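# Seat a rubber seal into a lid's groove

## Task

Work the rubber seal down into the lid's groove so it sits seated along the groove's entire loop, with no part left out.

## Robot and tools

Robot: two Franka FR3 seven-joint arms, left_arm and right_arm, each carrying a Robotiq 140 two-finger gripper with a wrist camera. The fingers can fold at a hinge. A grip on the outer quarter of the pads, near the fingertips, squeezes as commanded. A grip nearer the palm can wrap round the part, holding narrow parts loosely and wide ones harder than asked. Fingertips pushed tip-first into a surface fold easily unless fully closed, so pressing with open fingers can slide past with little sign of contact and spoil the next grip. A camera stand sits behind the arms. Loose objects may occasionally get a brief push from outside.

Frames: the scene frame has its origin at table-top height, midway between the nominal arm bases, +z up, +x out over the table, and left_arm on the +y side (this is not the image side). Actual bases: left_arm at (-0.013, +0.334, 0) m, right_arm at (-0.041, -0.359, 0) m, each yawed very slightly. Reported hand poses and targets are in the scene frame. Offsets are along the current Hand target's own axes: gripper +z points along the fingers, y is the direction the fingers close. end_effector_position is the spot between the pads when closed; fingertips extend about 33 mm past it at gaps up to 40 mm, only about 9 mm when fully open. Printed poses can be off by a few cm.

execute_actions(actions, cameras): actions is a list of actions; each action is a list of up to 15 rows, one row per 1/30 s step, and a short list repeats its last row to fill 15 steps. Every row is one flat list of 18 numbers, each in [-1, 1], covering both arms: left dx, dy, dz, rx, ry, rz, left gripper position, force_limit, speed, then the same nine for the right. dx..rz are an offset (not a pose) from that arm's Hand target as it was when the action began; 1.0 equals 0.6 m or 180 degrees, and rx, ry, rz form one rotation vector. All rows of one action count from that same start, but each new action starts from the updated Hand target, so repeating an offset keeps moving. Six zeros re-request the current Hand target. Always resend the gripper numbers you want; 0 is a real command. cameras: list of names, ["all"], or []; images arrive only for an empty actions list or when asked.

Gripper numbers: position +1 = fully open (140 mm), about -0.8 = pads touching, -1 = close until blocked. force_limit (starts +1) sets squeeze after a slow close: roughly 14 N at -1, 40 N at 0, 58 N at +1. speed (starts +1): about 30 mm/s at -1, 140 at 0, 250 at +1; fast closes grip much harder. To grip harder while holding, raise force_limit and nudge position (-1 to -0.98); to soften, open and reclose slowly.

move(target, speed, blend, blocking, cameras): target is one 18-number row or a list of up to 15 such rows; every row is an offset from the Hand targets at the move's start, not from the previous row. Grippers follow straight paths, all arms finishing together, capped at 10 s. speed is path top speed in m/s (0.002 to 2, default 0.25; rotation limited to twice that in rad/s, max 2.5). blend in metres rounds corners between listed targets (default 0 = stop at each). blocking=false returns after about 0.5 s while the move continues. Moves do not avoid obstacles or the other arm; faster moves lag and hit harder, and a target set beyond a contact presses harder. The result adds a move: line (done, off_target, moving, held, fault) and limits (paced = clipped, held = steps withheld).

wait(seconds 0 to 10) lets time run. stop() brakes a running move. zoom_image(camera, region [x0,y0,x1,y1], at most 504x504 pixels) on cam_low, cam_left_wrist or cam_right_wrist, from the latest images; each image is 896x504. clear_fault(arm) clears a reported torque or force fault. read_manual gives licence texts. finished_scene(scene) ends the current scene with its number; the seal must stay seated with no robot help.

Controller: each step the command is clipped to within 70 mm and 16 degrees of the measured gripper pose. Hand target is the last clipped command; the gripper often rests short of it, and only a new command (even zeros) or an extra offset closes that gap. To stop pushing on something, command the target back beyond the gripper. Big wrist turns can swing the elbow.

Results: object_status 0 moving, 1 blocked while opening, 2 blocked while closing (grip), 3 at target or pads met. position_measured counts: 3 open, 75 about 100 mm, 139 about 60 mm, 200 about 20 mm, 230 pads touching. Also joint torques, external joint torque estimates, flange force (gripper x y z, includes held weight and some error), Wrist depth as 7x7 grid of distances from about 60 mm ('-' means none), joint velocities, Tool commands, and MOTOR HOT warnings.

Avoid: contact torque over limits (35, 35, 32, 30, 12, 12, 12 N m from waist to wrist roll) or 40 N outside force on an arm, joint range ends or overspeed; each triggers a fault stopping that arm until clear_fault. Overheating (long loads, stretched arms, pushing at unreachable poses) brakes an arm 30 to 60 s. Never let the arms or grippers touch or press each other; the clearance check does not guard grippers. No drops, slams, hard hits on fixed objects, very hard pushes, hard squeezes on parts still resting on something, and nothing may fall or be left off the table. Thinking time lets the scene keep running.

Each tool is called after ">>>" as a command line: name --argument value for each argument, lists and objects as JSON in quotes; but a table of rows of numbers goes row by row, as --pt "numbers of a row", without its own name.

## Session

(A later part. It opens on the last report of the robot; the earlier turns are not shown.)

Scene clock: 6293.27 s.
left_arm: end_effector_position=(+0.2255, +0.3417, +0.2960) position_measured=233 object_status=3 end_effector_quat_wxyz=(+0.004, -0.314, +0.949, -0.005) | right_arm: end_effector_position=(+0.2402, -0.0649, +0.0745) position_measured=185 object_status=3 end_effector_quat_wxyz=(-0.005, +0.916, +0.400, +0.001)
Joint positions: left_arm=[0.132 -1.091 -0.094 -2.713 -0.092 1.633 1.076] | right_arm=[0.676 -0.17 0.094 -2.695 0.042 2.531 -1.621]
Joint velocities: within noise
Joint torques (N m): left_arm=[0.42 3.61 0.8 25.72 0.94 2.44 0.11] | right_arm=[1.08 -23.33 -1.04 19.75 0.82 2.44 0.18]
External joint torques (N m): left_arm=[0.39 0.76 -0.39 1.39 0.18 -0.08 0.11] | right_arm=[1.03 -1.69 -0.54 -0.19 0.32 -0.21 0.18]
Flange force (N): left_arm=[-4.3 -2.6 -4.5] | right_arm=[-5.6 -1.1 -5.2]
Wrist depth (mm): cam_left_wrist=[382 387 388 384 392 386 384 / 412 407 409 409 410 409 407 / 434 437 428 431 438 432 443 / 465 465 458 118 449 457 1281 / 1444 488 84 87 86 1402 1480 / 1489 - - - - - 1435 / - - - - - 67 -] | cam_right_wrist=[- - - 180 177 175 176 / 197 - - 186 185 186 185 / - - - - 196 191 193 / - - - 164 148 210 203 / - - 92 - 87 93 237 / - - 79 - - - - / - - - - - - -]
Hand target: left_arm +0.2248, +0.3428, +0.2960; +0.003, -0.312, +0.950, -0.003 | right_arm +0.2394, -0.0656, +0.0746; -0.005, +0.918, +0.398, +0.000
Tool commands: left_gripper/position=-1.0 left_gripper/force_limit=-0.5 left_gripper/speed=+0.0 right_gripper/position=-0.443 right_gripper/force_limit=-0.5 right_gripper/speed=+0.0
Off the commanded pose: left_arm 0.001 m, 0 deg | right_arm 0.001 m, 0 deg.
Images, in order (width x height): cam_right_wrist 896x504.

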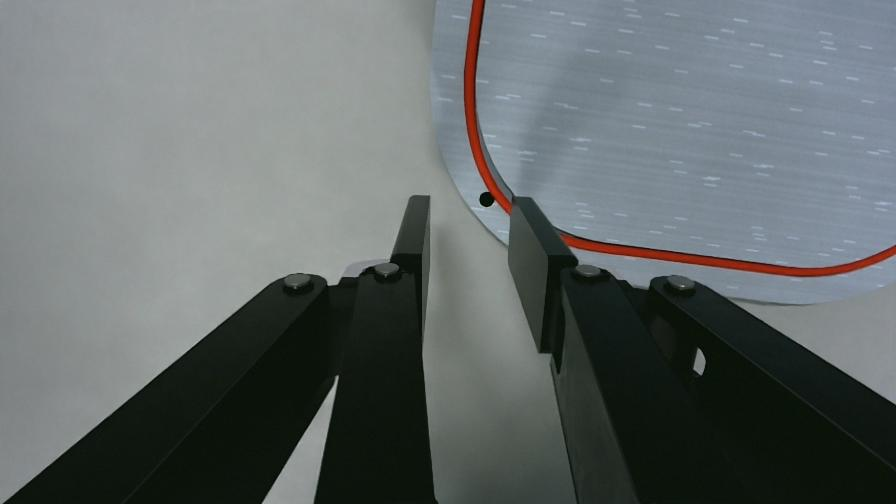

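>>> move --target '[0,0,0,0,0,0,-1,-0.5,0,0.0194,0.025,0,0,0,-0.1944,-0.443,-0.5,0]' --speed 0.1 --cameras '["cam_right_wrist"]'

>>> zoom_image --camera "cam_right_wrist" --region '[370, 120, 530, 280]'

Scene clock: 6320.70 s.
left_arm: end_effector_position=(+0.2255, +0.3417, +0.2960) position_measured=233 object_status=3 end_effector_quat_wxyz=(+0.004, -0.314, +0.949, -0.005) | right_arm: end_effector_position=(+0.2590, -0.0671, +0.0752) position_measured=185 object_status=3 end_effector_quat_wxyz=(-0.005, +0.757, +0.653, +0.003)
Joint positions: left_arm=[0.132 -1.091 -0.094 -2.713 -0.092 1.633 1.076] | right_arm=[0.783 -0.14 -0.054 -2.66 0.002 2.528 -2.227]
Joint velocities: left_arm=[within noise] | right_arm=[-0.001 -0.001 -0.001 0 -0.001 0.001 -0.004]
Joint torques (N m): left_arm=[0.52 3.6 0.84 25.71 0.92 2.42 0.07] | right_arm=[1.66 -23.08 -0.83 20.67 0.71 2.4 -0.16]
External joint torques (N m): left_arm=[0.54 0.61 -0.31 1.51 0.17 -0.07 0.07] | right_arm=[1.65 -0.21 -0.88 0.77 0.17 -0.21 -0.16]
Flange force (N): left_arm=[-4.0 -2.3 -4.8] | right_arm=[1.9 1.1 -1.4]
Wrist depth (mm): cam_left_wrist=[378 389 389 388 381 384 387 / 413 412 405 407 405 409 418 / 438 437 435 435 449 435 434 / 464 468 464 113 457 463 1324 / 1369 491 84 86 86 1369 1418 / 1453 - - - - - 1410 / - - - - - 68 -] | cam_right_wrist=[- - - 192 179 178 179 / - - 199 190 188 187 185 / - - - 197 198 197 199 / - - - 204 204 208 208 / - - 92 - 87 93 213 / - - 79 - - - - / - - - - - - -]
Hand target: left_arm +0.2248, +0.3428, +0.2960; +0.003, -0.312, +0.950, -0.003 | right_arm +0.2583, -0.0674, +0.0745; -0.005, +0.756, +0.655, +0.001
Off the commanded pose: left_arm 0.001 m, 0 deg | right_arm 0.001 m, 0 deg.
move: done
Images, in order (width x height): cam_right_wrist 896x504.

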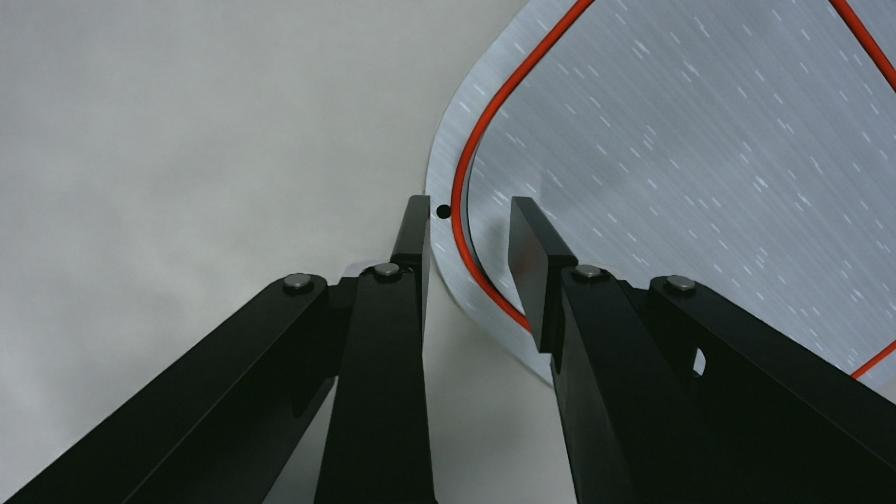

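Scaled by 3.150 from the camera's 896x504 image, which has a finer 1280x720 frame.

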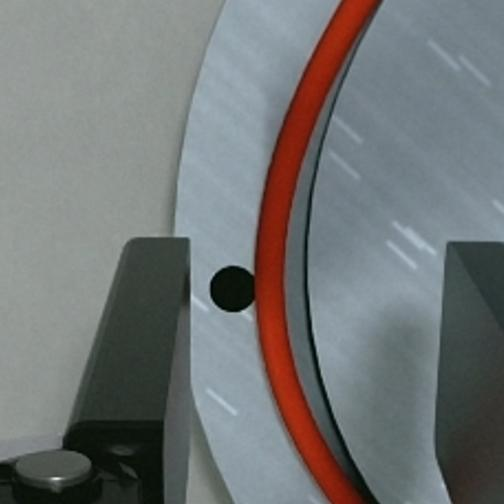

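>>> move --pt "0 0 0 0 0 0 -1 -0.5 0 0 -0.0078 0 0 0 0 -0.443 -0.5 0" --pt "0 0 0 0 0 0 -1 -0.5 0 0 -0.0078 0.0432 0 0 0 -1 0.0 -1" --speed '[0.05,0.03]' --blend '[0.003,0]' --cameras '["cam_right_wrist"]'

>>> zoom_image --camera "cam_right_wrist" --region '[370, 120, 530, 280]'

Scene clock: 6342.37 s.
left_arm: end_effector_position=(+0.2255, +0.3417, +0.2960) position_measured=233 object_status=3 end_effector_quat_wxyz=(+0.004, -0.314, +0.949, -0.005) | right_arm: end_effector_position=(+0.2545, -0.0670, +0.0496) position_measured=229 object_status=0 end_effector_quat_wxyz=(-0.004, +0.756, +0.655, +0.002)
Joint positions: left_arm=[0.132 -1.091 -0.094 -2.713 -0.092 1.633 1.076] | right_arm=[0.788 -0.078 -0.051 -2.678 0.009 2.604 -2.229]
Joint torques (N m): left_arm=[0.53 3.66 0.82 25.79 0.95 2.43 0.14] | right_arm=[1.67 -23.99 -0.24 18.43 0.93 2.72 -0.05]
External joint torques (N m): left_arm=[0.54 0.76 -0.36 1.45 0.19 -0.09 0.14] | right_arm=[1.72 0.1 -0.2 -0.46 0.45 0.08 -0.05]
Flange force (N): left_arm=[-4.5 -2.4 -4.7] | right_arm=[0.2 -1.9 1.0]
Wrist depth (mm): cam_left_wrist=[381 387 395 391 387 389 383 / 412 408 407 408 409 411 409 / 437 437 434 439 434 435 440 / 465 465 463 118 465 462 1354 / 1462 490 84 86 86 481 1418 / 1489 - - - - - 1302 / - - - - - 67 -] | cam_right_wrist=[- - - - 154 155 - / - - - - 164 163 164 / - - - 173 171 171 171 / - 197 - 122 176 179 181 / 206 206 76 - 93 - 190 / - - - - - - - / - - - - - - -]
Hand target: left_arm +0.2248, +0.3428, +0.2960; +0.003, -0.312, +0.950, -0.003 | right_arm +0.2536, -0.0665, +0.0486; -0.005, +0.756, +0.655, +0.001
Off the commanded pose: left_arm 0.001 m, 0 deg | right_arm 0.001 m, 0 deg.
move: done; blend cut to 0.0023 m at target 1
Images, in order (width x height): cam_right_wrist 896x504.

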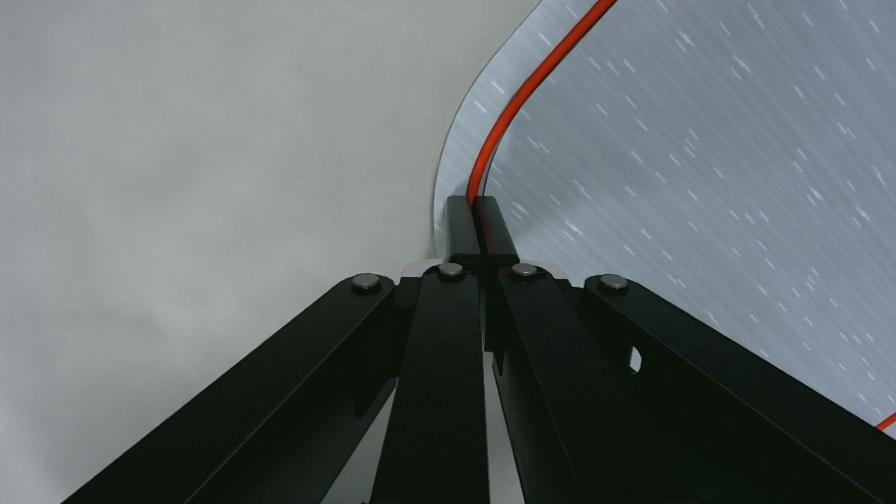

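Scaled by 3.150 from the camera's 896x504 image, which has a finer 1280x720 frame.

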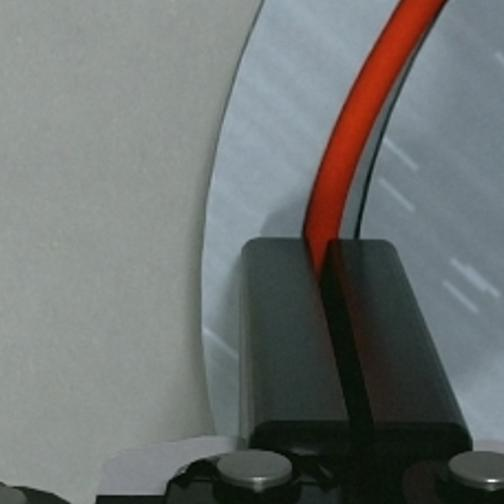

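>>> move --pt "0 0 0 0 0 0 -1 -0.5 0 0 0 -0.006 0 0 0 -1 0.0 -1" --pt "0 0 0 0 0 0 -1 -0.5 0 0 0.0053 -0.006 0 0 0 -1 0.0 -1" --speed '[0.02,0.02]' --cameras '["cam_right_wrist"]'

>>> zoom_image --camera "cam_right_wrist" --region '[370, 120, 530, 280]'

Scene clock: 6349.47 s.
left_arm: end_effector_position=(+0.2255, +0.3417, +0.2960) position_measured=233 object_status=3 end_effector_quat_wxyz=(+0.004, -0.314, +0.949, -0.005) | right_arm: end_effector_position=(+0.2567, -0.0661, +0.0528) position_measured=229 object_status=2 end_effector_quat_wxyz=(-0.005, +0.756, +0.654, +0.003)
Joint positions: left_arm=[0.132 -1.091 -0.094 -2.713 -0.092 1.633 1.076] | right_arm=[0.788 -0.083 -0.053 -2.673 0.009 2.597 -2.23]
Joint velocities: left_arm=[within noise] | right_arm=[0.002 0.001 -0.003 0.001 0 -0.002 -0.004]
Joint torques (N m): left_arm=[0.48 3.59 0.84 25.78 0.95 2.43 0.12] | right_arm=[0.85 -24.44 -0.89 19.86 0.6 2.43 -0.27]
External joint torques (N m): left_arm=[0.47 0.61 -0.33 1.56 0.19 -0.07 0.12] | right_arm=[0.85 -0.59 -0.9 0.97 0.11 -0.18 -0.27]
Flange force (N): left_arm=[-4.2 -2.3 -4.9] | right_arm=[0.9 1.8 -2.3]
Wrist depth (mm): cam_left_wrist=[378 387 385 387 385 387 386 / 414 411 405 406 399 412 411 / 441 437 427 433 440 434 432 / 466 465 464 113 456 460 1316 / 1418 490 84 86 86 485 1418 / 1499 - - - - - 1527 / - - - - - 67 -] | cam_right_wrist=[- 170 - 169 160 158 157 / - - - - 166 166 165 / - - - 175 175 175 174 / - - - 117 182 182 - / - - 76 - 93 196 - / - - - - - - - / - - - - - - -]
Hand target: left_arm +0.2248, +0.3428, +0.2960; +0.003, -0.312, +0.950, -0.003 | right_arm +0.2567, -0.0670, +0.0522; -0.005, +0.756, +0.655, +0.001
Off the commanded pose: left_arm 0.001 m, 0 deg | right_arm 0.001 m, 0 deg.
move: done
Images, in order (width x height): cam_right_wrist 896x504.

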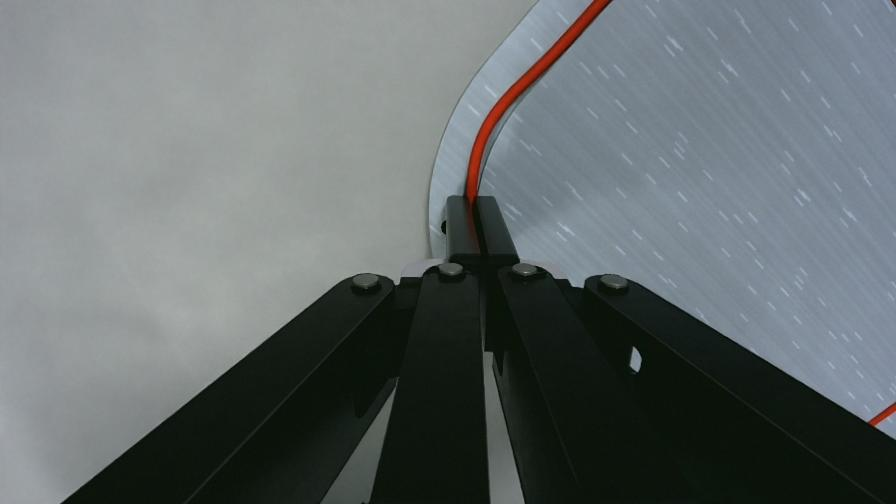

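Scaled by 3.150 from the camera's 896x504 image, which has a finer 1280x720 frame.

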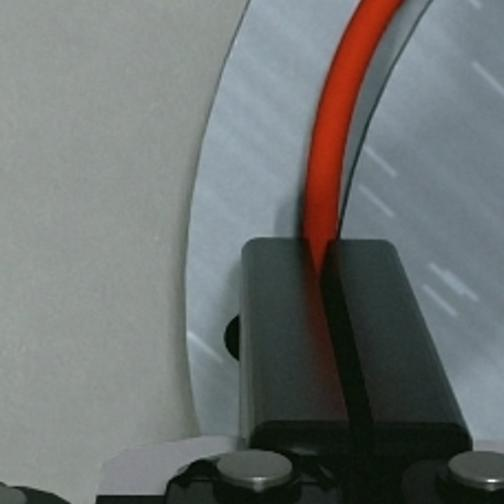

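>>> move --target '[0,0,0,0,0,0,-1,-0.5,0,-0.001,0.0022,0.0155,0,0,0,-1,0.0,-1]' --speed 0.02 --cameras '["cam_right_wrist"]'

>>> zoom_image --camera "cam_right_wrist" --region '[370, 120, 530, 280]'

Scene clock: 6358.30 s.
left_arm: end_effector_position=(+0.2255, +0.3417, +0.2960) position_measured=233 object_status=3 end_effector_quat_wxyz=(+0.004, -0.314, +0.949, -0.005) | right_arm: end_effector_position=(+0.2576, -0.0666, +0.0475) position_measured=229 object_status=2 end_effector_quat_wxyz=(-0.005, +0.756, +0.655, +0.002)
Joint positions: left_arm=[0.132 -1.091 -0.094 -2.713 -0.092 1.633 1.076] | right_arm=[0.788 -0.066 -0.055 -2.672 0.01 2.611 -2.236]
Joint velocities: left_arm=[within noise] | right_arm=[0.001 0 0 0 0.002 0 -0.007]
Joint torques (N m): left_arm=[0.41 3.53 0.92 25.77 0.92 2.45 0.09] | right_arm=[0.74 -18.28 -1.21 17.56 0.91 4.35 -0.12]
External joint torques (N m): left_arm=[0.43 0.58 -0.24 1.51 0.16 -0.06 0.09] | right_arm=[0.75 6.05 -1.22 -1.23 0.44 1.72 -0.12]
Flange force (N): left_arm=[-4.0 -2.1 -4.7] | right_arm=[7.9 7.4 22.9]
Wrist depth (mm): cam_left_wrist=[382 386 387 388 384 383 386 / 412 411 413 409 405 412 406 / 436 451 435 431 436 430 1203 / 463 466 463 118 456 457 1339 / 1410 492 84 87 86 1362 1410 / 1518 - - - - - - / - - - - - 68 -] | cam_right_wrist=[- - - - 153 152 152 / - 173 175 165 161 161 158 / - - 180 169 171 168 - / - 193 - 123 177 179 180 / - - 76 - 93 188 187 / - - - - - - - / - - - - - - -]
Hand target: left_arm +0.2248, +0.3428, +0.2960; +0.003, -0.312, +0.950, -0.003 | right_arm +0.2579, -0.0677, +0.0429; -0.005, +0.756, +0.655, +0.001
Off the commanded pose: left_arm 0.001 m, 0 deg | right_arm 0.005 m, 0 deg.
move: off_target (right_arm)
Images, in order (width x height): cam_right_wrist 896x504.

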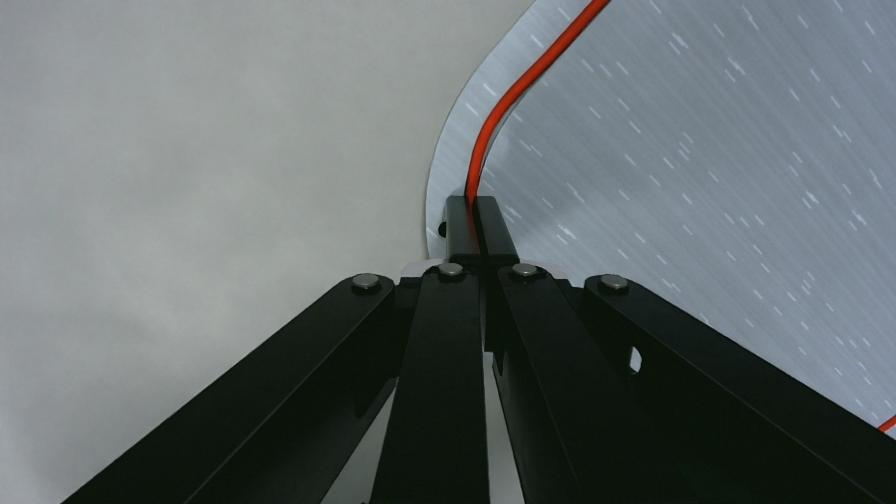

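Scaled by 3.150 from the camera's 896x504 image, which has a finer 1280x720 frame.

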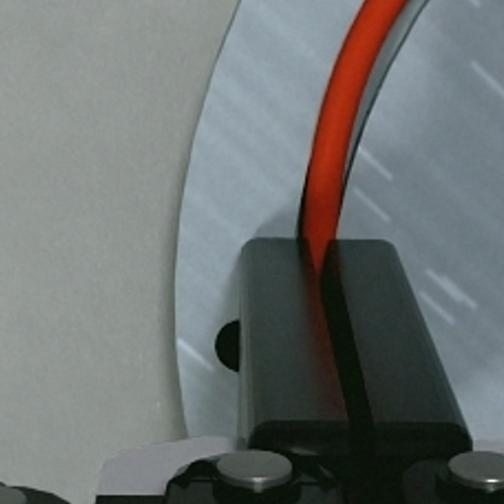

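>>> move --pt "0 0 0 0 0 0 -1 -0.5 0 0 0 -0.004 0 0 0 -0.62 0.0 -1" --pt "0 0 0 0 0 0 -1 -0.5 0 0 0 -0.0192 0 0 0 -0.62 0.0 -1" --pt "0 0 0 0 0 0 -1 -0.5 0 0 0 -0.0258 0 0 0 -1 -0.5 0" --speed '[0.02,0.04,0.04]' --cameras '[]'

>>> move --pt "0 0 0 0 0 0 -1 -0.5 0 0 0 0.0205 0 0 0 -1 -0.5 0" --pt "0 0 0 0 0 0 -1 -0.5 0 0 0 0.0272 0 0 0 -1 -0.5 0" --speed '[0.03,0.02]' --cameras '["cam_right_wrist"]'

>>> zoom_image --camera "cam_right_wrist" --region '[370, 100, 530, 280]'

Scene clock: 6376.03 s.
left_arm: end_effector_position=(+0.2255, +0.3417, +0.2960) position_measured=233 object_status=3 end_effector_quat_wxyz=(+0.004, -0.314, +0.949, -0.005) | right_arm: end_effector_position=(+0.2572, -0.0675, +0.0574) position_measured=233 object_status=3 end_effector_quat_wxyz=(-0.005, +0.756, +0.655, +0.001)
Joint positions: left_arm=[0.132 -1.091 -0.094 -2.713 -0.092 1.633 1.076] | right_arm=[0.787 -0.095 -0.056 -2.67 0.01 2.578 -2.238]
Joint torques (N m): left_arm=[0.43 3.58 0.85 25.73 0.94 2.42 0.07] | right_arm=[0.67 -25.42 -0.61 19.6 -0.02 2.38 -0.01]
External joint torques (N m): left_arm=[0.42 0.65 -0.34 1.45 0.18 -0.09 0.07] | right_arm=[0.7 -1.72 -0.62 0.5 -0.52 -0.22 -0.01]
Flange force (N): left_arm=[-4.0 -2.4 -4.6] | right_arm=[-2.4 -1.7 -5.7]
Wrist depth (mm): cam_left_wrist=[394 395 386 387 400 387 386 / 408 418 407 407 407 409 407 / 435 436 437 452 433 436 433 / 468 473 461 118 445 459 1288 / 1410 502 84 87 86 488 1453 / 1518 - - - - - 1499 / - - - - - 68 -] | cam_right_wrist=[- 170 - - 163 - - / - - - - 170 172 170 / - - 190 178 179 180 178 / - 202 - 112 187 - 189 / - - 76 77 93 197 200 / - - - - - - - / - - - - - - -]
Hand target: left_arm +0.2248, +0.3428, +0.2960; +0.003, -0.312, +0.950, -0.003 | right_arm +0.2580, -0.0678, +0.0584; -0.005, +0.756, +0.655, +0.001
Off the commanded pose: left_arm 0.001 m, 0 deg | right_arm 0.001 m, 0 deg.
move: done
No camera images: "cameras" was empty.

Scene clock: 6377.20 s.
left_arm: end_effector_position=(+0.2255, +0.3417, +0.2960) position_measured=233 object_status=3 end_effector_quat_wxyz=(+0.004, -0.314, +0.949, -0.005) | right_arm: end_effector_position=(+0.2600, -0.0675, +0.0479) position_measured=233 object_status=3 end_effector_quat_wxyz=(-0.005, +0.757, +0.654, +0.003)
Joint positions: left_arm=[0.132 -1.091 -0.094 -2.713 -0.092 1.633 1.076] | right_arm=[0.786 -0.066 -0.059 -2.671 0.01 2.612 -2.238]
Joint torques (N m): left_arm=[0.45 3.61 0.87 25.74 0.93 2.42 0.12] | right_arm=[2.34 -17.3 0.52 17.13 1.2 4.54 -0.22]
External joint torques (N m): left_arm=[0.48 0.61 -0.29 1.45 0.18 -0.1 0.12] | right_arm=[2.27 6.97 0.42 -1.58 0.74 1.92 -0.22]
Flange force (N): left_arm=[-4.0 -2.1 -4.6] | right_arm=[11.1 5.4 26.5]
Wrist depth (mm): cam_left_wrist=[380 387 388 388 373 388 387 / 405 409 410 405 410 410 407 / 436 434 432 439 438 432 432 / 471 465 461 118 459 458 1302 / 1402 492 84 86 86 484 1402 / 1489 - - - - - 1435 / - - - - - 68 -] | cam_right_wrist=[- 165 - - 154 153 153 / - - - 168 161 161 159 / - - - 167 170 170 169 / - - - 112 179 179 179 / - - 76 77 93 188 190 / - - - - - - 199 / - - - - - - -]
Hand target: left_arm +0.2248, +0.3428, +0.2960; +0.003, -0.312, +0.950, -0.003 | right_arm +0.2579, -0.0677, +0.0421; -0.005, +0.756, +0.655, +0.001
Off the commanded pose: left_arm 0.001 m, 0 deg | right_arm 0.006 m, 0 deg.
move: off_target (right_arm)
Images, in order (width x height): cam_right_wrist 896x504.

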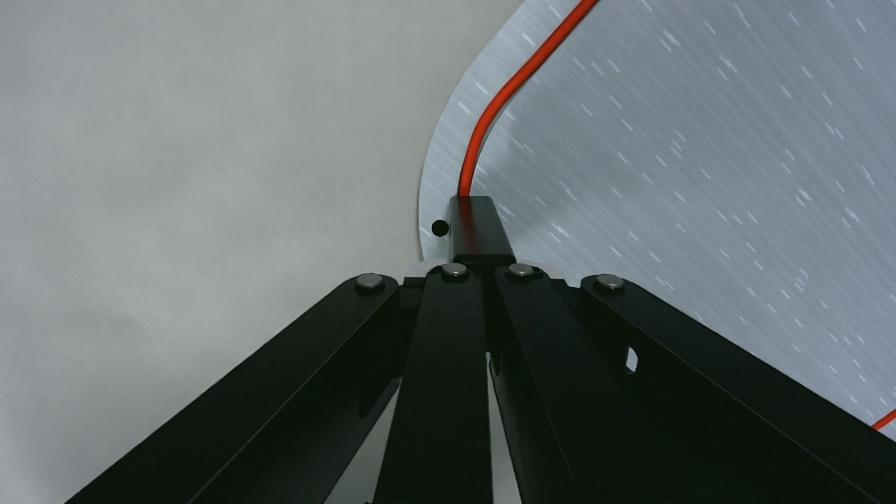

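Scaled by 2.800 from the camera's 896x504 image, which has a finer 1280x720 frame.

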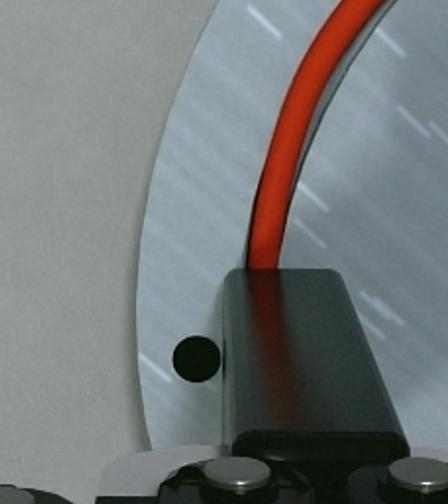

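>>> move --pt "0 0 0 0 0 0 -1 -0.5 0 0 0 -0.02 0 0 0 -1 -0.5 0" --pt "0 0 0 0 0 0 -1 -0.5 0 0 0 -0.04 0 0 0 -0.443 -0.5 0" --pt "0 0 0 0 0 0 -1 -0.5 0 -0.0355 0.0149 -0.054 0 0 -0.122 -0.443 -0.5 0" --speed '[0.03,0.06,0.1]' --blend '[0.005,0,0]' --cameras '["cam_right_wrist"]'

>>> zoom_image --camera "cam_right_wrist" --region '[370, 80, 550, 280]'

Scene clock: 6393.73 s.
left_arm: end_effector_position=(+0.2255, +0.3417, +0.2960) position_measured=233 object_status=3 end_effector_quat_wxyz=(+0.004, -0.314, +0.949, -0.005) | right_arm: end_effector_position=(+0.2648, -0.0898, +0.0741) position_measured=185 object_status=3 end_effector_quat_wxyz=(-0.004, +0.620, +0.785, +0.003)
Joint positions: left_arm=[0.132 -1.091 -0.094 -2.713 -0.092 1.633 1.076] | right_arm=[0.832 -0.169 -0.158 -2.693 -0.03 2.531 -2.637]
Joint velocities: left_arm=[within noise] | right_arm=[0.001 0 0 -0.001 0.002 0 -0.007]
Joint torques (N m): left_arm=[0.46 3.58 0.78 25.72 0.93 2.41 0.1] | right_arm=[1.72 -23.35 -0.49 19.65 0.52 2.35 -0.23]
External joint torques (N m): left_arm=[0.45 0.59 -0.38 1.46 0.17 -0.09 0.1] | right_arm=[1.7 -1.76 -0.97 -0.15 -0.02 -0.23 -0.23]
Flange force (N): left_arm=[-3.8 -2.3 -4.6] | right_arm=[-2.2 -4.2 -4.8]
Wrist depth (mm): cam_left_wrist=[377 386 387 384 384 384 389 / 408 411 409 408 412 409 403 / 437 441 437 426 438 433 1295 / 466 465 456 118 456 456 1302 / 1427 487 84 87 86 481 1362 / 1499 - - - - - - / - - - - - 67 -] | cam_right_wrist=[- - - - 178 178 179 / - 197 196 187 187 187 187 / - - - 195 197 197 194 / - - - 171 147 208 - / - - 92 225 87 93 - / - - 79 - - - - / - - - - - - -]
Hand target: left_arm +0.2248, +0.3428, +0.2960; +0.003, -0.312, +0.950, -0.003 | right_arm +0.2639, -0.0903, +0.0742; -0.004, +0.617, +0.787, +0.002
Off the commanded pose: left_arm 0.001 m, 0 deg | right_arm 0.001 m, 0 deg.
move: done
Images, in order (width x height): cam_right_wrist 896x504.

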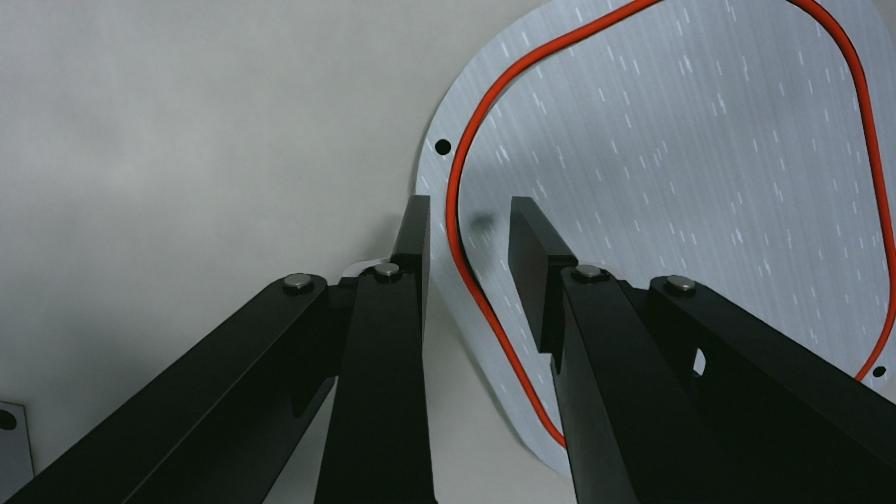

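Scaled by 2.520 from the camera's 896x504 image, which has a finer 1280x720 frame.

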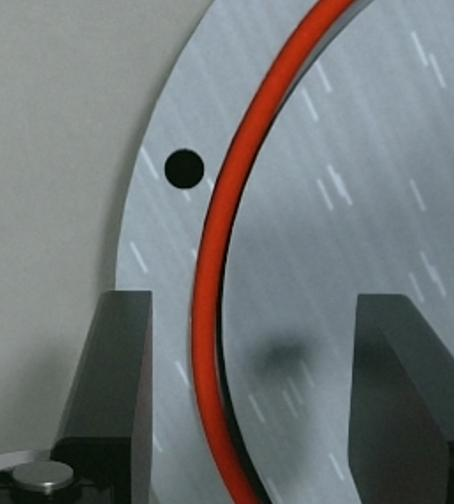

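>>> move --pt "0 0 0 0 0 0 -1 -0.5 0 0 -0.0108 0.027 0 0 0 -1 -0.5 0" --pt "0 0 0 0 0 0 -1 -0.5 0 0 -0.0108 0.045 0 0 0 -1 -0.5 0" --pt "0 0 0 0 0 0 -1 -0.5 0 0 -0.0108 0.0538 0 0 0 -1 -0.5 0" --speed '[0.05,0.03,0.02]' --blend '[0,0.002,0]' --cameras '[]'

>>> move --pt "0 0 0 0 0 0 -1 -0.5 0 0 0 -0.017 0 0 0 -1 -0.5 0" --pt "0 0 0 0 0 0 -1 -0.5 0 -0.0233 0.0042 -0.017 0 0 0 -1 -0.5 0" --pt "0 0 0 0 0 0 -1 -0.5 0 -0.0233 0.0042 0 0 0 0 -1 -0.5 0" --speed '[0.03,0.04,0.02]' --cameras '["cam_right_wrist"]'

>>> zoom_image --camera "cam_right_wrist" --region '[370, 60, 550, 240]'

Scene clock: 6425.40 s.
left_arm: end_effector_position=(+0.2255, +0.3417, +0.2960) position_measured=233 object_status=3 end_effector_quat_wxyz=(+0.004, -0.314, +0.949, -0.005) | right_arm: end_effector_position=(+0.2602, -0.0911, +0.0476) position_measured=233 object_status=3 end_effector_quat_wxyz=(-0.004, +0.619, +0.785, +0.005)
Joint positions: left_arm=[0.132 -1.091 -0.094 -2.713 -0.092 1.633 1.076] | right_arm=[0.84 -0.108 -0.161 -2.722 -0.016 2.623 -2.643]
Joint velocities: left_arm=[within noise] | right_arm=[0 0 -0.001 0.001 0.002 0 -0.006]
Joint torques (N m): left_arm=[0.49 3.62 0.82 25.76 0.93 2.42 0.07] | right_arm=[2.66 -15.88 0.42 16.54 1.31 4.2 -0.29]
External joint torques (N m): left_arm=[0.5 0.71 -0.36 1.46 0.18 -0.09 0.07] | right_arm=[2.66 6.55 0.11 -1.93 0.84 1.62 -0.29]
Flange force (N): left_arm=[-4.2 -2.5 -4.7] | right_arm=[8.1 9.4 26.9]
Wrist depth (mm): cam_left_wrist=[379 387 385 387 388 387 380 / 409 415 412 405 414 410 - / 436 437 435 431 432 435 435 / 462 463 462 118 459 464 1274 / 1385 494 84 86 86 1316 1418 / 1471 - - - - - 1578 / - - - - - 67 -] | cam_right_wrist=[- 163 - - 151 154 - / - - - 170 - 161 164 / - - 181 173 170 170 170 / - - 192 112 - 178 180 / 204 - 76 77 93 188 187 / 212 - - - - - - / - - - - - - -]
Hand target: left_arm +0.2248, +0.3428, +0.2960; +0.003, -0.312, +0.950, -0.003 | right_arm +0.2575, -0.0916, +0.0420; -0.004, +0.617, +0.787, +0.002
Off the commanded pose: left_arm 0.001 m, 0 deg | right_arm 0.006 m, 0 deg.
move: off_target (right_arm)
No camera images: "cameras" was empty.

Scene clock: 6427.63 s.
left_arm: end_effector_position=(+0.2255, +0.3417, +0.2960) position_measured=233 object_status=3 end_effector_quat_wxyz=(+0.004, -0.314, +0.949, -0.005) | right_arm: end_effector_position=(+0.2656, -0.1030, +0.0476) position_measured=233 object_status=3 end_effector_quat_wxyz=(-0.004, +0.619, +0.786, +0.005)
Joint positions: left_arm=[0.132 -1.091 -0.094 -2.713 -0.092 1.633 1.076] | right_arm=[0.827 -0.119 -0.181 -2.735 -0.023 2.626 -2.672]
Joint velocities: left_arm=[within noise] | right_arm=[0 0.001 0 0.001 0.001 0 -0.006]
Joint torques (N m): left_arm=[0.52 3.58 0.86 25.77 0.93 2.43 0.09] | right_arm=[1.94 -15.35 -0.2 16.34 1.09 4 -0.11]
External joint torques (N m): left_arm=[0.54 0.55 -0.28 1.57 0.18 -0.07 0.09] | right_arm=[2.06 6.68 -0.47 -2.22 0.61 1.39 -0.11]
Flange force (N): left_arm=[-4.0 -2.1 -4.9] | right_arm=[6.6 9.8 26.8]
Wrist depth (mm): cam_left_wrist=[386 386 386 386 394 385 390 / 409 410 410 410 405 412 409 / 437 426 436 426 431 436 431 / 461 474 460 113 457 461 1295 / 1393 487 84 86 86 1354 1453 / 1471 - - - - - 1489 / - - - - - 68 -] | cam_right_wrist=[164 - - 154 154 154 155 / - - 172 162 161 161 162 / - - - 170 172 171 170 / - - - 112 178 180 180 / - - 76 77 93 189 190 / - - - - - - 202 / - - - - - - -]
Hand target: left_arm +0.2248, +0.3428, +0.2960; +0.003, -0.312, +0.950, -0.003 | right_arm +0.2632, -0.1046, +0.0418; -0.004, +0.617, +0.787, +0.002
Off the commanded pose: left_arm 0.001 m, 0 deg | right_arm 0.006 m, 0 deg.
move: off_target (right_arm)
Images, in order (width x height): cam_right_wrist 896x504.

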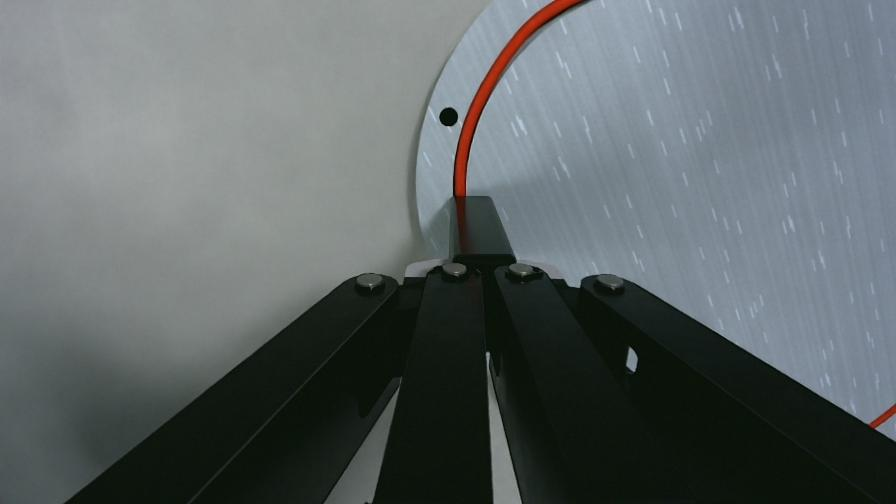

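Scaled by 2.800 from the camera's 896x504 image, which has a finer 1280x720 frame.

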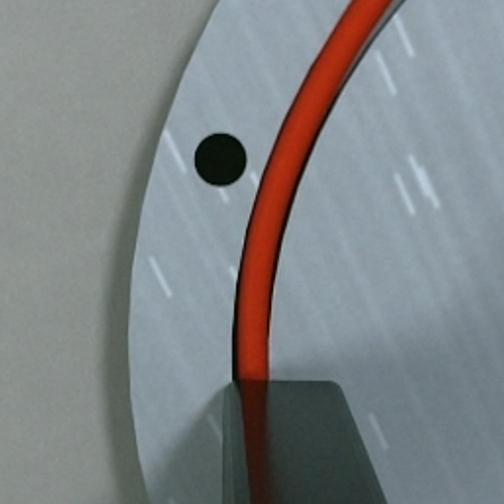

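>>> move --pt "0 0 0 0 0 0 -1 -0.5 0 0 0 -0.02 0 0 0 -1 -0.5 0" --pt "0 0 0 0 0 0 -1 -0.5 0 0 0 -0.045 0 0 0 -0.443 -0.5 0" --pt "0 0 0 0 0 0 -1 -0.5 0 0.0933 0.0358 -0.0545 0 0 0.25 -0.443 -0.5 0" --speed '[0.03,0.06,0.12]' --blend '[0.005,0,0]' --cameras '["cam_right_wrist"]'

>>> zoom_image --camera "cam_right_wrist" --region '[370, 80, 550, 280]'

Scene clock: 6447.70 s.
left_arm: end_effector_position=(+0.2255, +0.3417, +0.2960) position_measured=233 object_status=3 end_effector_quat_wxyz=(+0.004, -0.314, +0.949, -0.005) | right_arm: end_effector_position=(+0.2711, -0.0447, +0.0757) position_measured=185 object_status=3 end_effector_quat_wxyz=(-0.006, +0.870, +0.493, +0.002)
Joint positions: left_arm=[0.132 -1.091 -0.094 -2.713 -0.092 1.633 1.076] | right_arm=[0.739 -0.074 0.008 -2.582 0.02 2.515 -1.832]
Joint velocities: left_arm=[within noise] | right_arm=[0 0.001 0 -0.001 0.001 0 0.007]
Joint torques (N m): left_arm=[0.47 3.58 0.82 25.76 0.94 2.42 0.1] | right_arm=[0.73 -25.71 -0.33 20.85 0.03 2.42 0.15]
External joint torques (N m): left_arm=[0.46 0.64 -0.33 1.48 0.18 -0.09 0.1] | right_arm=[0.66 -0.4 -0.31 0.74 -0.49 -0.22 0.15]
Flange force (N): left_arm=[-4.0 -2.3 -4.7] | right_arm=[1.6 -0.2 -2.0]
Wrist depth (mm): cam_left_wrist=[381 389 386 385 387 387 385 / 408 409 407 409 407 409 408 / 439 432 435 434 432 445 1222 / 464 468 464 117 456 457 1316 / 1377 491 84 86 86 1362 1385 / 1462 - - - - - 1427 / - - - - - 68 -] | cam_right_wrist=[- - - 179 178 178 - / 201 - - 194 - 186 187 / - - - 193 197 197 193 / - - - 171 204 206 207 / - - 92 234 87 93 220 / - - 79 - - - - / - - - - - - -]
Hand target: left_arm +0.2248, +0.3428, +0.2960; +0.003, -0.312, +0.950, -0.003 | right_arm +0.2709, -0.0454, +0.0750; -0.005, +0.871, +0.491, +0.000
Off the commanded pose: left_arm 0.001 m, 0 deg | right_arm 0.001 m, 0 deg.
move: done
Images, in order (width x height): cam_right_wrist 896x504.

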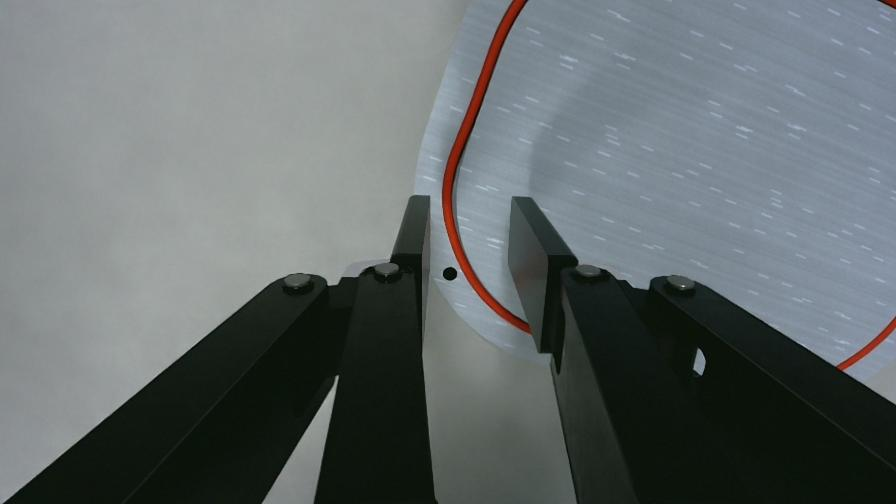

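Scaled by 2.520 from the camera's 896x504 image, which has a finer 1280x720 frame.

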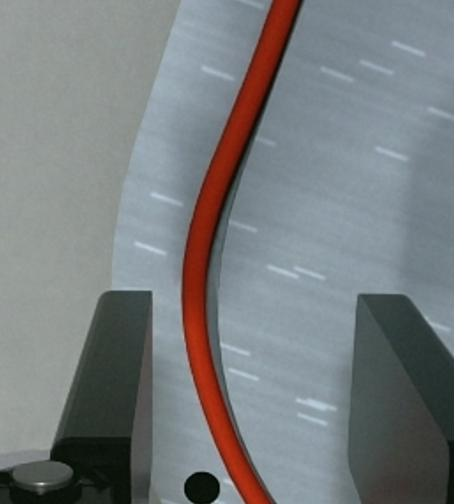

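>>> move --pt "0 0 0 0 0 0 -1 -0.5 0 0.011 -0.0157 0 0 0 0 -0.443 -0.5 0" --pt "0 0 0 0 0 0 -1 -0.5 0 0.011 -0.0157 0.0435 0 0 0 -1 0.0 -1" --speed '[0.05,0.03]' --blend '[0.003,0]' --cameras '[]'

>>> move --pt "0 0 0 0 0 0 -1 -0.5 0 0 0 -0.0063 0 0 0 -1 0.0 -1" --pt "0 0 0 0 0 0 -1 -0.5 0 0 0.0036 -0.0063 0 0 0 -1 0.0 -1" --speed '[0.02,0.02]' --cameras '["cam_right_wrist"]'

>>> zoom_image --camera "cam_right_wrist" --region '[370, 100, 530, 280]'

Scene clock: 6474.10 s.
left_arm: end_effector_position=(+0.2255, +0.3417, +0.2960) position_measured=233 object_status=3 end_effector_quat_wxyz=(+0.004, -0.314, +0.949, -0.005) | right_arm: end_effector_position=(+0.2669, -0.0349, +0.0501) position_measured=229 object_status=0 end_effector_quat_wxyz=(-0.005, +0.871, +0.491, +0.001)
Joint positions: left_arm=[0.132 -1.091 -0.094 -2.713 -0.092 1.633 1.076] | right_arm=[0.747 0.001 0.022 -2.577 0.019 2.582 -1.806]
Joint torques (N m): left_arm=[0.49 3.61 0.82 25.68 0.93 2.42 0.06] | right_arm=[1.84 -27 0.38 18.77 0.23 2.73 0.12]
External joint torques (N m): left_arm=[0.5 0.58 -0.35 1.48 0.18 -0.08 0.06] | right_arm=[1.89 0.16 0.42 -0.49 -0.25 0.06 0.12]
Flange force (N): left_arm=[-3.9 -2.3 -4.7] | right_arm=[-0.6 -3.1 0.8]
Wrist depth (mm): cam_left_wrist=[381 387 382 386 410 382 382 / 416 411 410 400 413 409 414 / 439 433 429 426 436 432 432 / 464 465 465 113 452 464 1309 / 501 491 84 86 86 1393 1402 / 1444 - - - - - 1489 / - - - - - 68 -] | cam_right_wrist=[- 167 166 167 153 154 154 / - 174 174 160 163 162 - / - - 183 174 - 171 170 / - - - 112 103 180 180 / - - 76 - 93 189 194 / - - - - - - 200 / - - - - - - -]
Hand target: left_arm +0.2248, +0.3428, +0.2960; +0.003, -0.312, +0.950, -0.003 | right_arm +0.2661, -0.0346, +0.0490; -0.005, +0.871, +0.491, +0.000
Off the commanded pose: left_arm 0.001 m, 0 deg | right_arm 0.001 m, 0 deg.
move: done
No camera images: "cameras" was empty.

Scene clock: 6475.50 s.
left_arm: end_effector_position=(+0.2255, +0.3417, +0.2960) position_measured=233 object_status=3 end_effector_quat_wxyz=(+0.004, -0.314, +0.949, -0.005) | right_arm: end_effector_position=(+0.2671, -0.0351, +0.0521) position_measured=229 object_status=2 end_effector_quat_wxyz=(-0.005, +0.871, +0.491, +0.001)
Joint positions: left_arm=[0.132 -1.091 -0.094 -2.713 -0.092 1.633 1.076] | right_arm=[0.747 -0.004 0.022 -2.577 0.019 2.577 -1.806]
Joint torques (N m): left_arm=[0.45 3.62 0.79 25.81 0.94 2.44 0.14] | right_arm=[0.63 -27.98 -1.09 19.83 0.2 2.43 -0.06]
External joint torques (N m): left_arm=[0.42 0.7 -0.39 1.52 0.18 -0.07 0.15] | right_arm=[0.73 -1.01 -0.99 0.49 -0.29 -0.23 -0.06]
Flange force (N): left_arm=[-4.3 -2.6 -4.8] | right_arm=[-0.8 0.2 -3.4]
Wrist depth (mm): cam_left_wrist=[379 393 387 386 388 386 390 / 414 409 409 409 411 406 406 / 431 436 437 433 439 434 434 / 475 465 462 118 450 461 1274 / 1377 495 84 87 86 488 1385 / 1480 - - - - - 1537 / - - - - - 68 -] | cam_right_wrist=[- - - - 158 156 155 / - - - 165 164 164 162 / - 188 - 173 173 173 172 / 195 - 194 117 181 182 184 / - - 76 - 93 190 193 / - - - - - - 203 / - - - - - - -]
Hand target: left_arm +0.2248, +0.3428, +0.2960; +0.003, -0.312, +0.950, -0.003 | right_arm +0.2680, -0.0358, +0.0528; -0.005, +0.871, +0.491, +0.000
Off the commanded pose: left_arm 0.001 m, 0 deg | right_arm 0.001 m, 0 deg.
move: done
Images, in order (width x height): cam_right_wrist 896x504.

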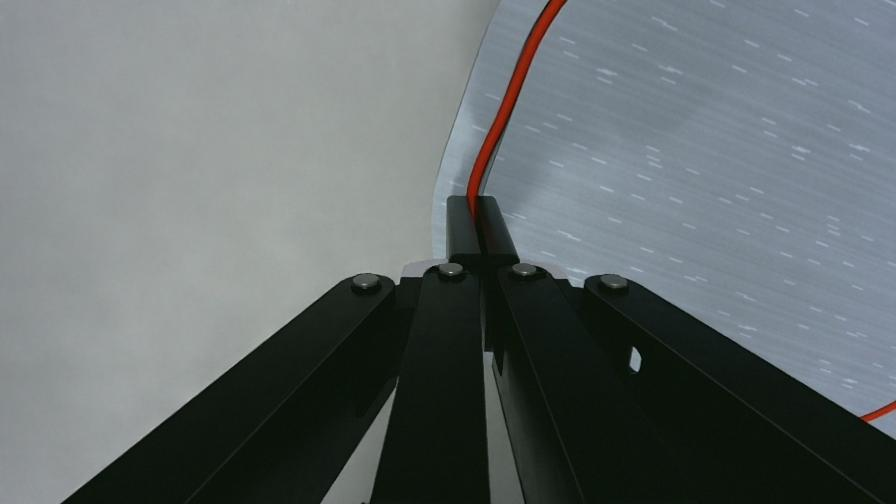

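Scaled by 2.800 from the camera's 896x504 image, which has a finer 1280x720 frame.

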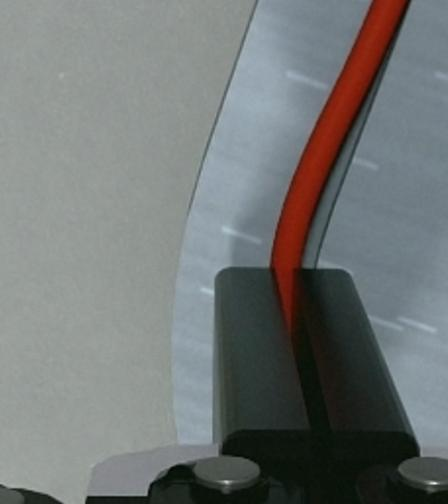

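>>> move --target '[0,0,0,0,0,0,-1,-0.5,0,0,0.004,0,0,0,0,-1,0.0,-1]' --speed 0.02 --cameras '["cam_right_wrist"]'

>>> zoom_image --camera "cam_right_wrist" --region '[410, 120, 550, 240]'

Scene clock: 6481.43 s.
left_arm: end_effector_position=(+0.2255, +0.3417, +0.2960) position_measured=233 object_status=3 end_effector_quat_wxyz=(+0.004, -0.314, +0.949, -0.005) | right_arm: end_effector_position=(+0.2692, -0.0361, +0.0527) position_measured=229 object_status=2 end_effector_quat_wxyz=(-0.006, +0.872, +0.489, +0.001)
Joint positions: left_arm=[0.132 -1.091 -0.094 -2.713 -0.092 1.633 1.076] | right_arm=[0.745 -0.004 0.019 -2.575 0.019 2.576 -1.807]
Joint torques (N m): left_arm=[0.5 3.59 0.81 25.7 0.93 2.44 0.03] | right_arm=[0.53 -28.06 -1.02 20.08 0.17 2.48 -0.27]
External joint torques (N m): left_arm=[0.48 0.69 -0.35 1.4 0.18 -0.07 0.04] | right_arm=[0.6 -1.11 -0.95 0.87 -0.31 -0.16 -0.27]
Flange force (N): left_arm=[-4.1 -2.5 -4.5] | right_arm=[0.0 1.0 -3.6]
Wrist depth (mm): cam_left_wrist=[384 387 386 386 387 386 385 / 415 419 410 408 411 412 410 / 436 432 429 435 432 433 431 / 461 458 464 118 464 466 1393 / 1444 492 84 87 86 484 1418 / 1499 - - - - - 1354 / - - - - - 68 -] | cam_right_wrist=[- - - - 156 157 155 / - - 177 165 166 164 162 / - - - 171 174 173 173 / - - - 117 180 181 183 / - - 76 - 93 192 193 / - - - - - - 201 / - - - - - - -]
Hand target: left_arm +0.2248, +0.3428, +0.2960; +0.003, -0.312, +0.950, -0.003 | right_arm +0.2700, -0.0370, +0.0528; -0.005, +0.871, +0.491, +0.000
Off the commanded pose: left_arm 0.001 m, 0 deg | right_arm 0.001 m, 0 deg.
move: done
Images, in order (width x height): cam_right_wrist 896x504.

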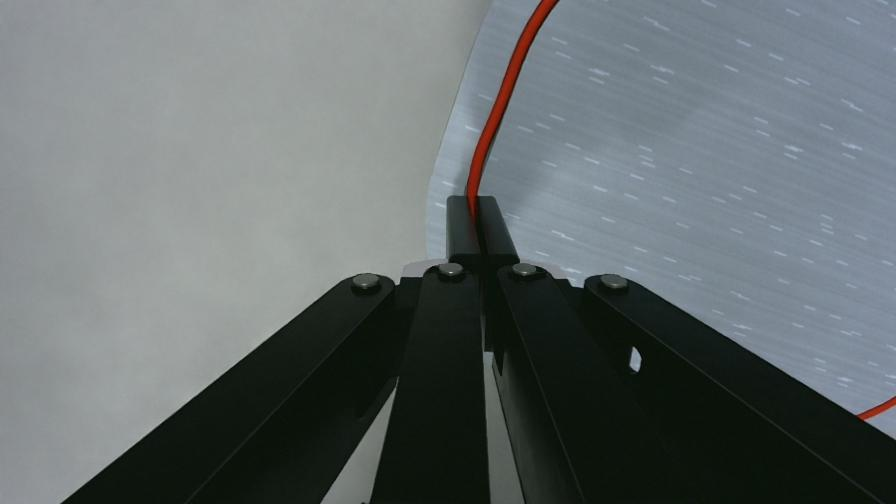

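Scaled by 3.600 from the camera's 896x504 image, which has a finer 1280x720 frame.

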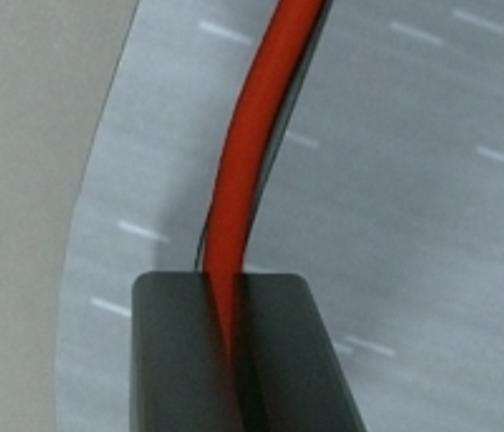

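>>> move --target '[0,0,0,0,0,0,-1,-0.5,0,-0.001,-0.0005,0.016,0,0,0,-1,0.0,-1]' --speed 0.02 --cameras '["cam_right_wrist"]'

>>> zoom_image --camera "cam_right_wrist" --region '[410, 120, 550, 240]'

Scene clock: 6488.87 s.
left_arm: end_effector_position=(+0.2255, +0.3417, +0.2960) position_measured=233 object_status=3 end_effector_quat_wxyz=(+0.004, -0.314, +0.949, -0.005) | right_arm: end_effector_position=(+0.2691, -0.0361, +0.0484) position_measured=229 object_status=2 end_effector_quat_wxyz=(-0.005, +0.872, +0.490, +0.001)
Joint positions: left_arm=[0.132 -1.091 -0.094 -2.713 -0.092 1.633 1.076] | right_arm=[0.745 0.007 0.019 -2.575 0.019 2.587 -1.807]
Joint torques (N m): left_arm=[0.44 3.54 0.91 25.74 0.93 2.44 0.07] | right_arm=[0.3 -21.34 -1.41 17.81 0.11 4.64 -0.23]
External joint torques (N m): left_arm=[0.42 0.56 -0.28 1.5 0.17 -0.07 0.07] | right_arm=[0.38 5.75 -1.34 -1.21 -0.37 2.01 -0.23]
Flange force (N): left_arm=[-3.8 -2.2 -4.7] | right_arm=[8.2 3.6 20.8]
Wrist depth (mm): cam_left_wrist=[384 389 379 386 388 384 383 / 412 413 406 407 407 410 407 / 436 432 436 429 430 446 438 / 464 474 463 112 459 458 1339 / 1410 489 84 87 86 1402 1427 / 1518 - - - - - 1480 / - - - - - 67 -] | cam_right_wrist=[166 - - - 148 153 153 / - 173 - 160 161 160 158 / - 183 183 168 173 168 - / - 193 195 112 176 180 178 / - - 76 - 93 187 189 / - - - - - - 198 / - - - - - - -]
Hand target: left_arm +0.2248, +0.3428, +0.2960; +0.003, -0.312, +0.950, -0.003 | right_arm +0.2694, -0.0373, +0.0432; -0.005, +0.871, +0.491, +0.000
Off the commanded pose: left_arm 0.001 m, 0 deg | right_arm 0.005 m, 0 deg.
move: off_target (right_arm)
Images, in order (width x height): cam_right_wrist 896x504.

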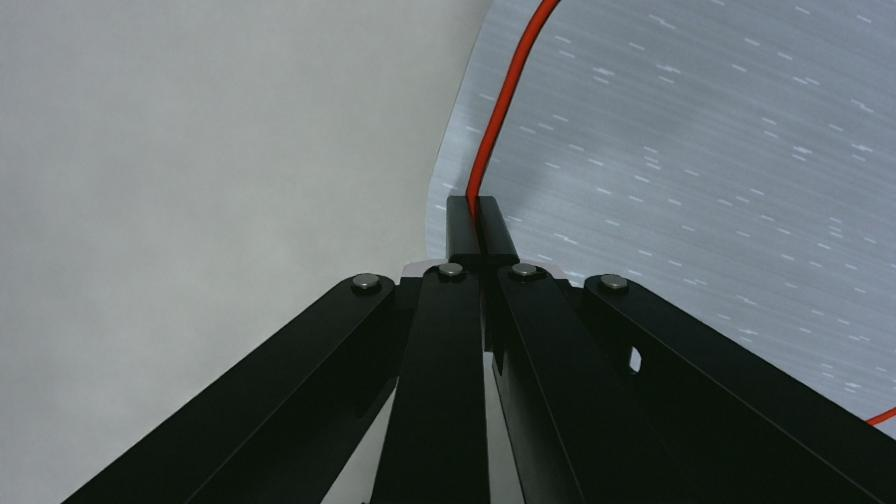

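Scaled by 3.600 from the camera's 896x504 image, which has a finer 1280x720 frame.

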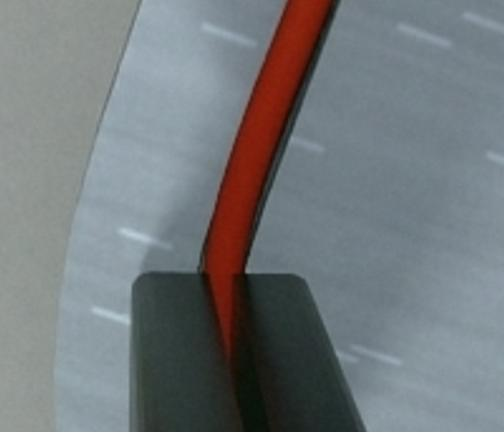

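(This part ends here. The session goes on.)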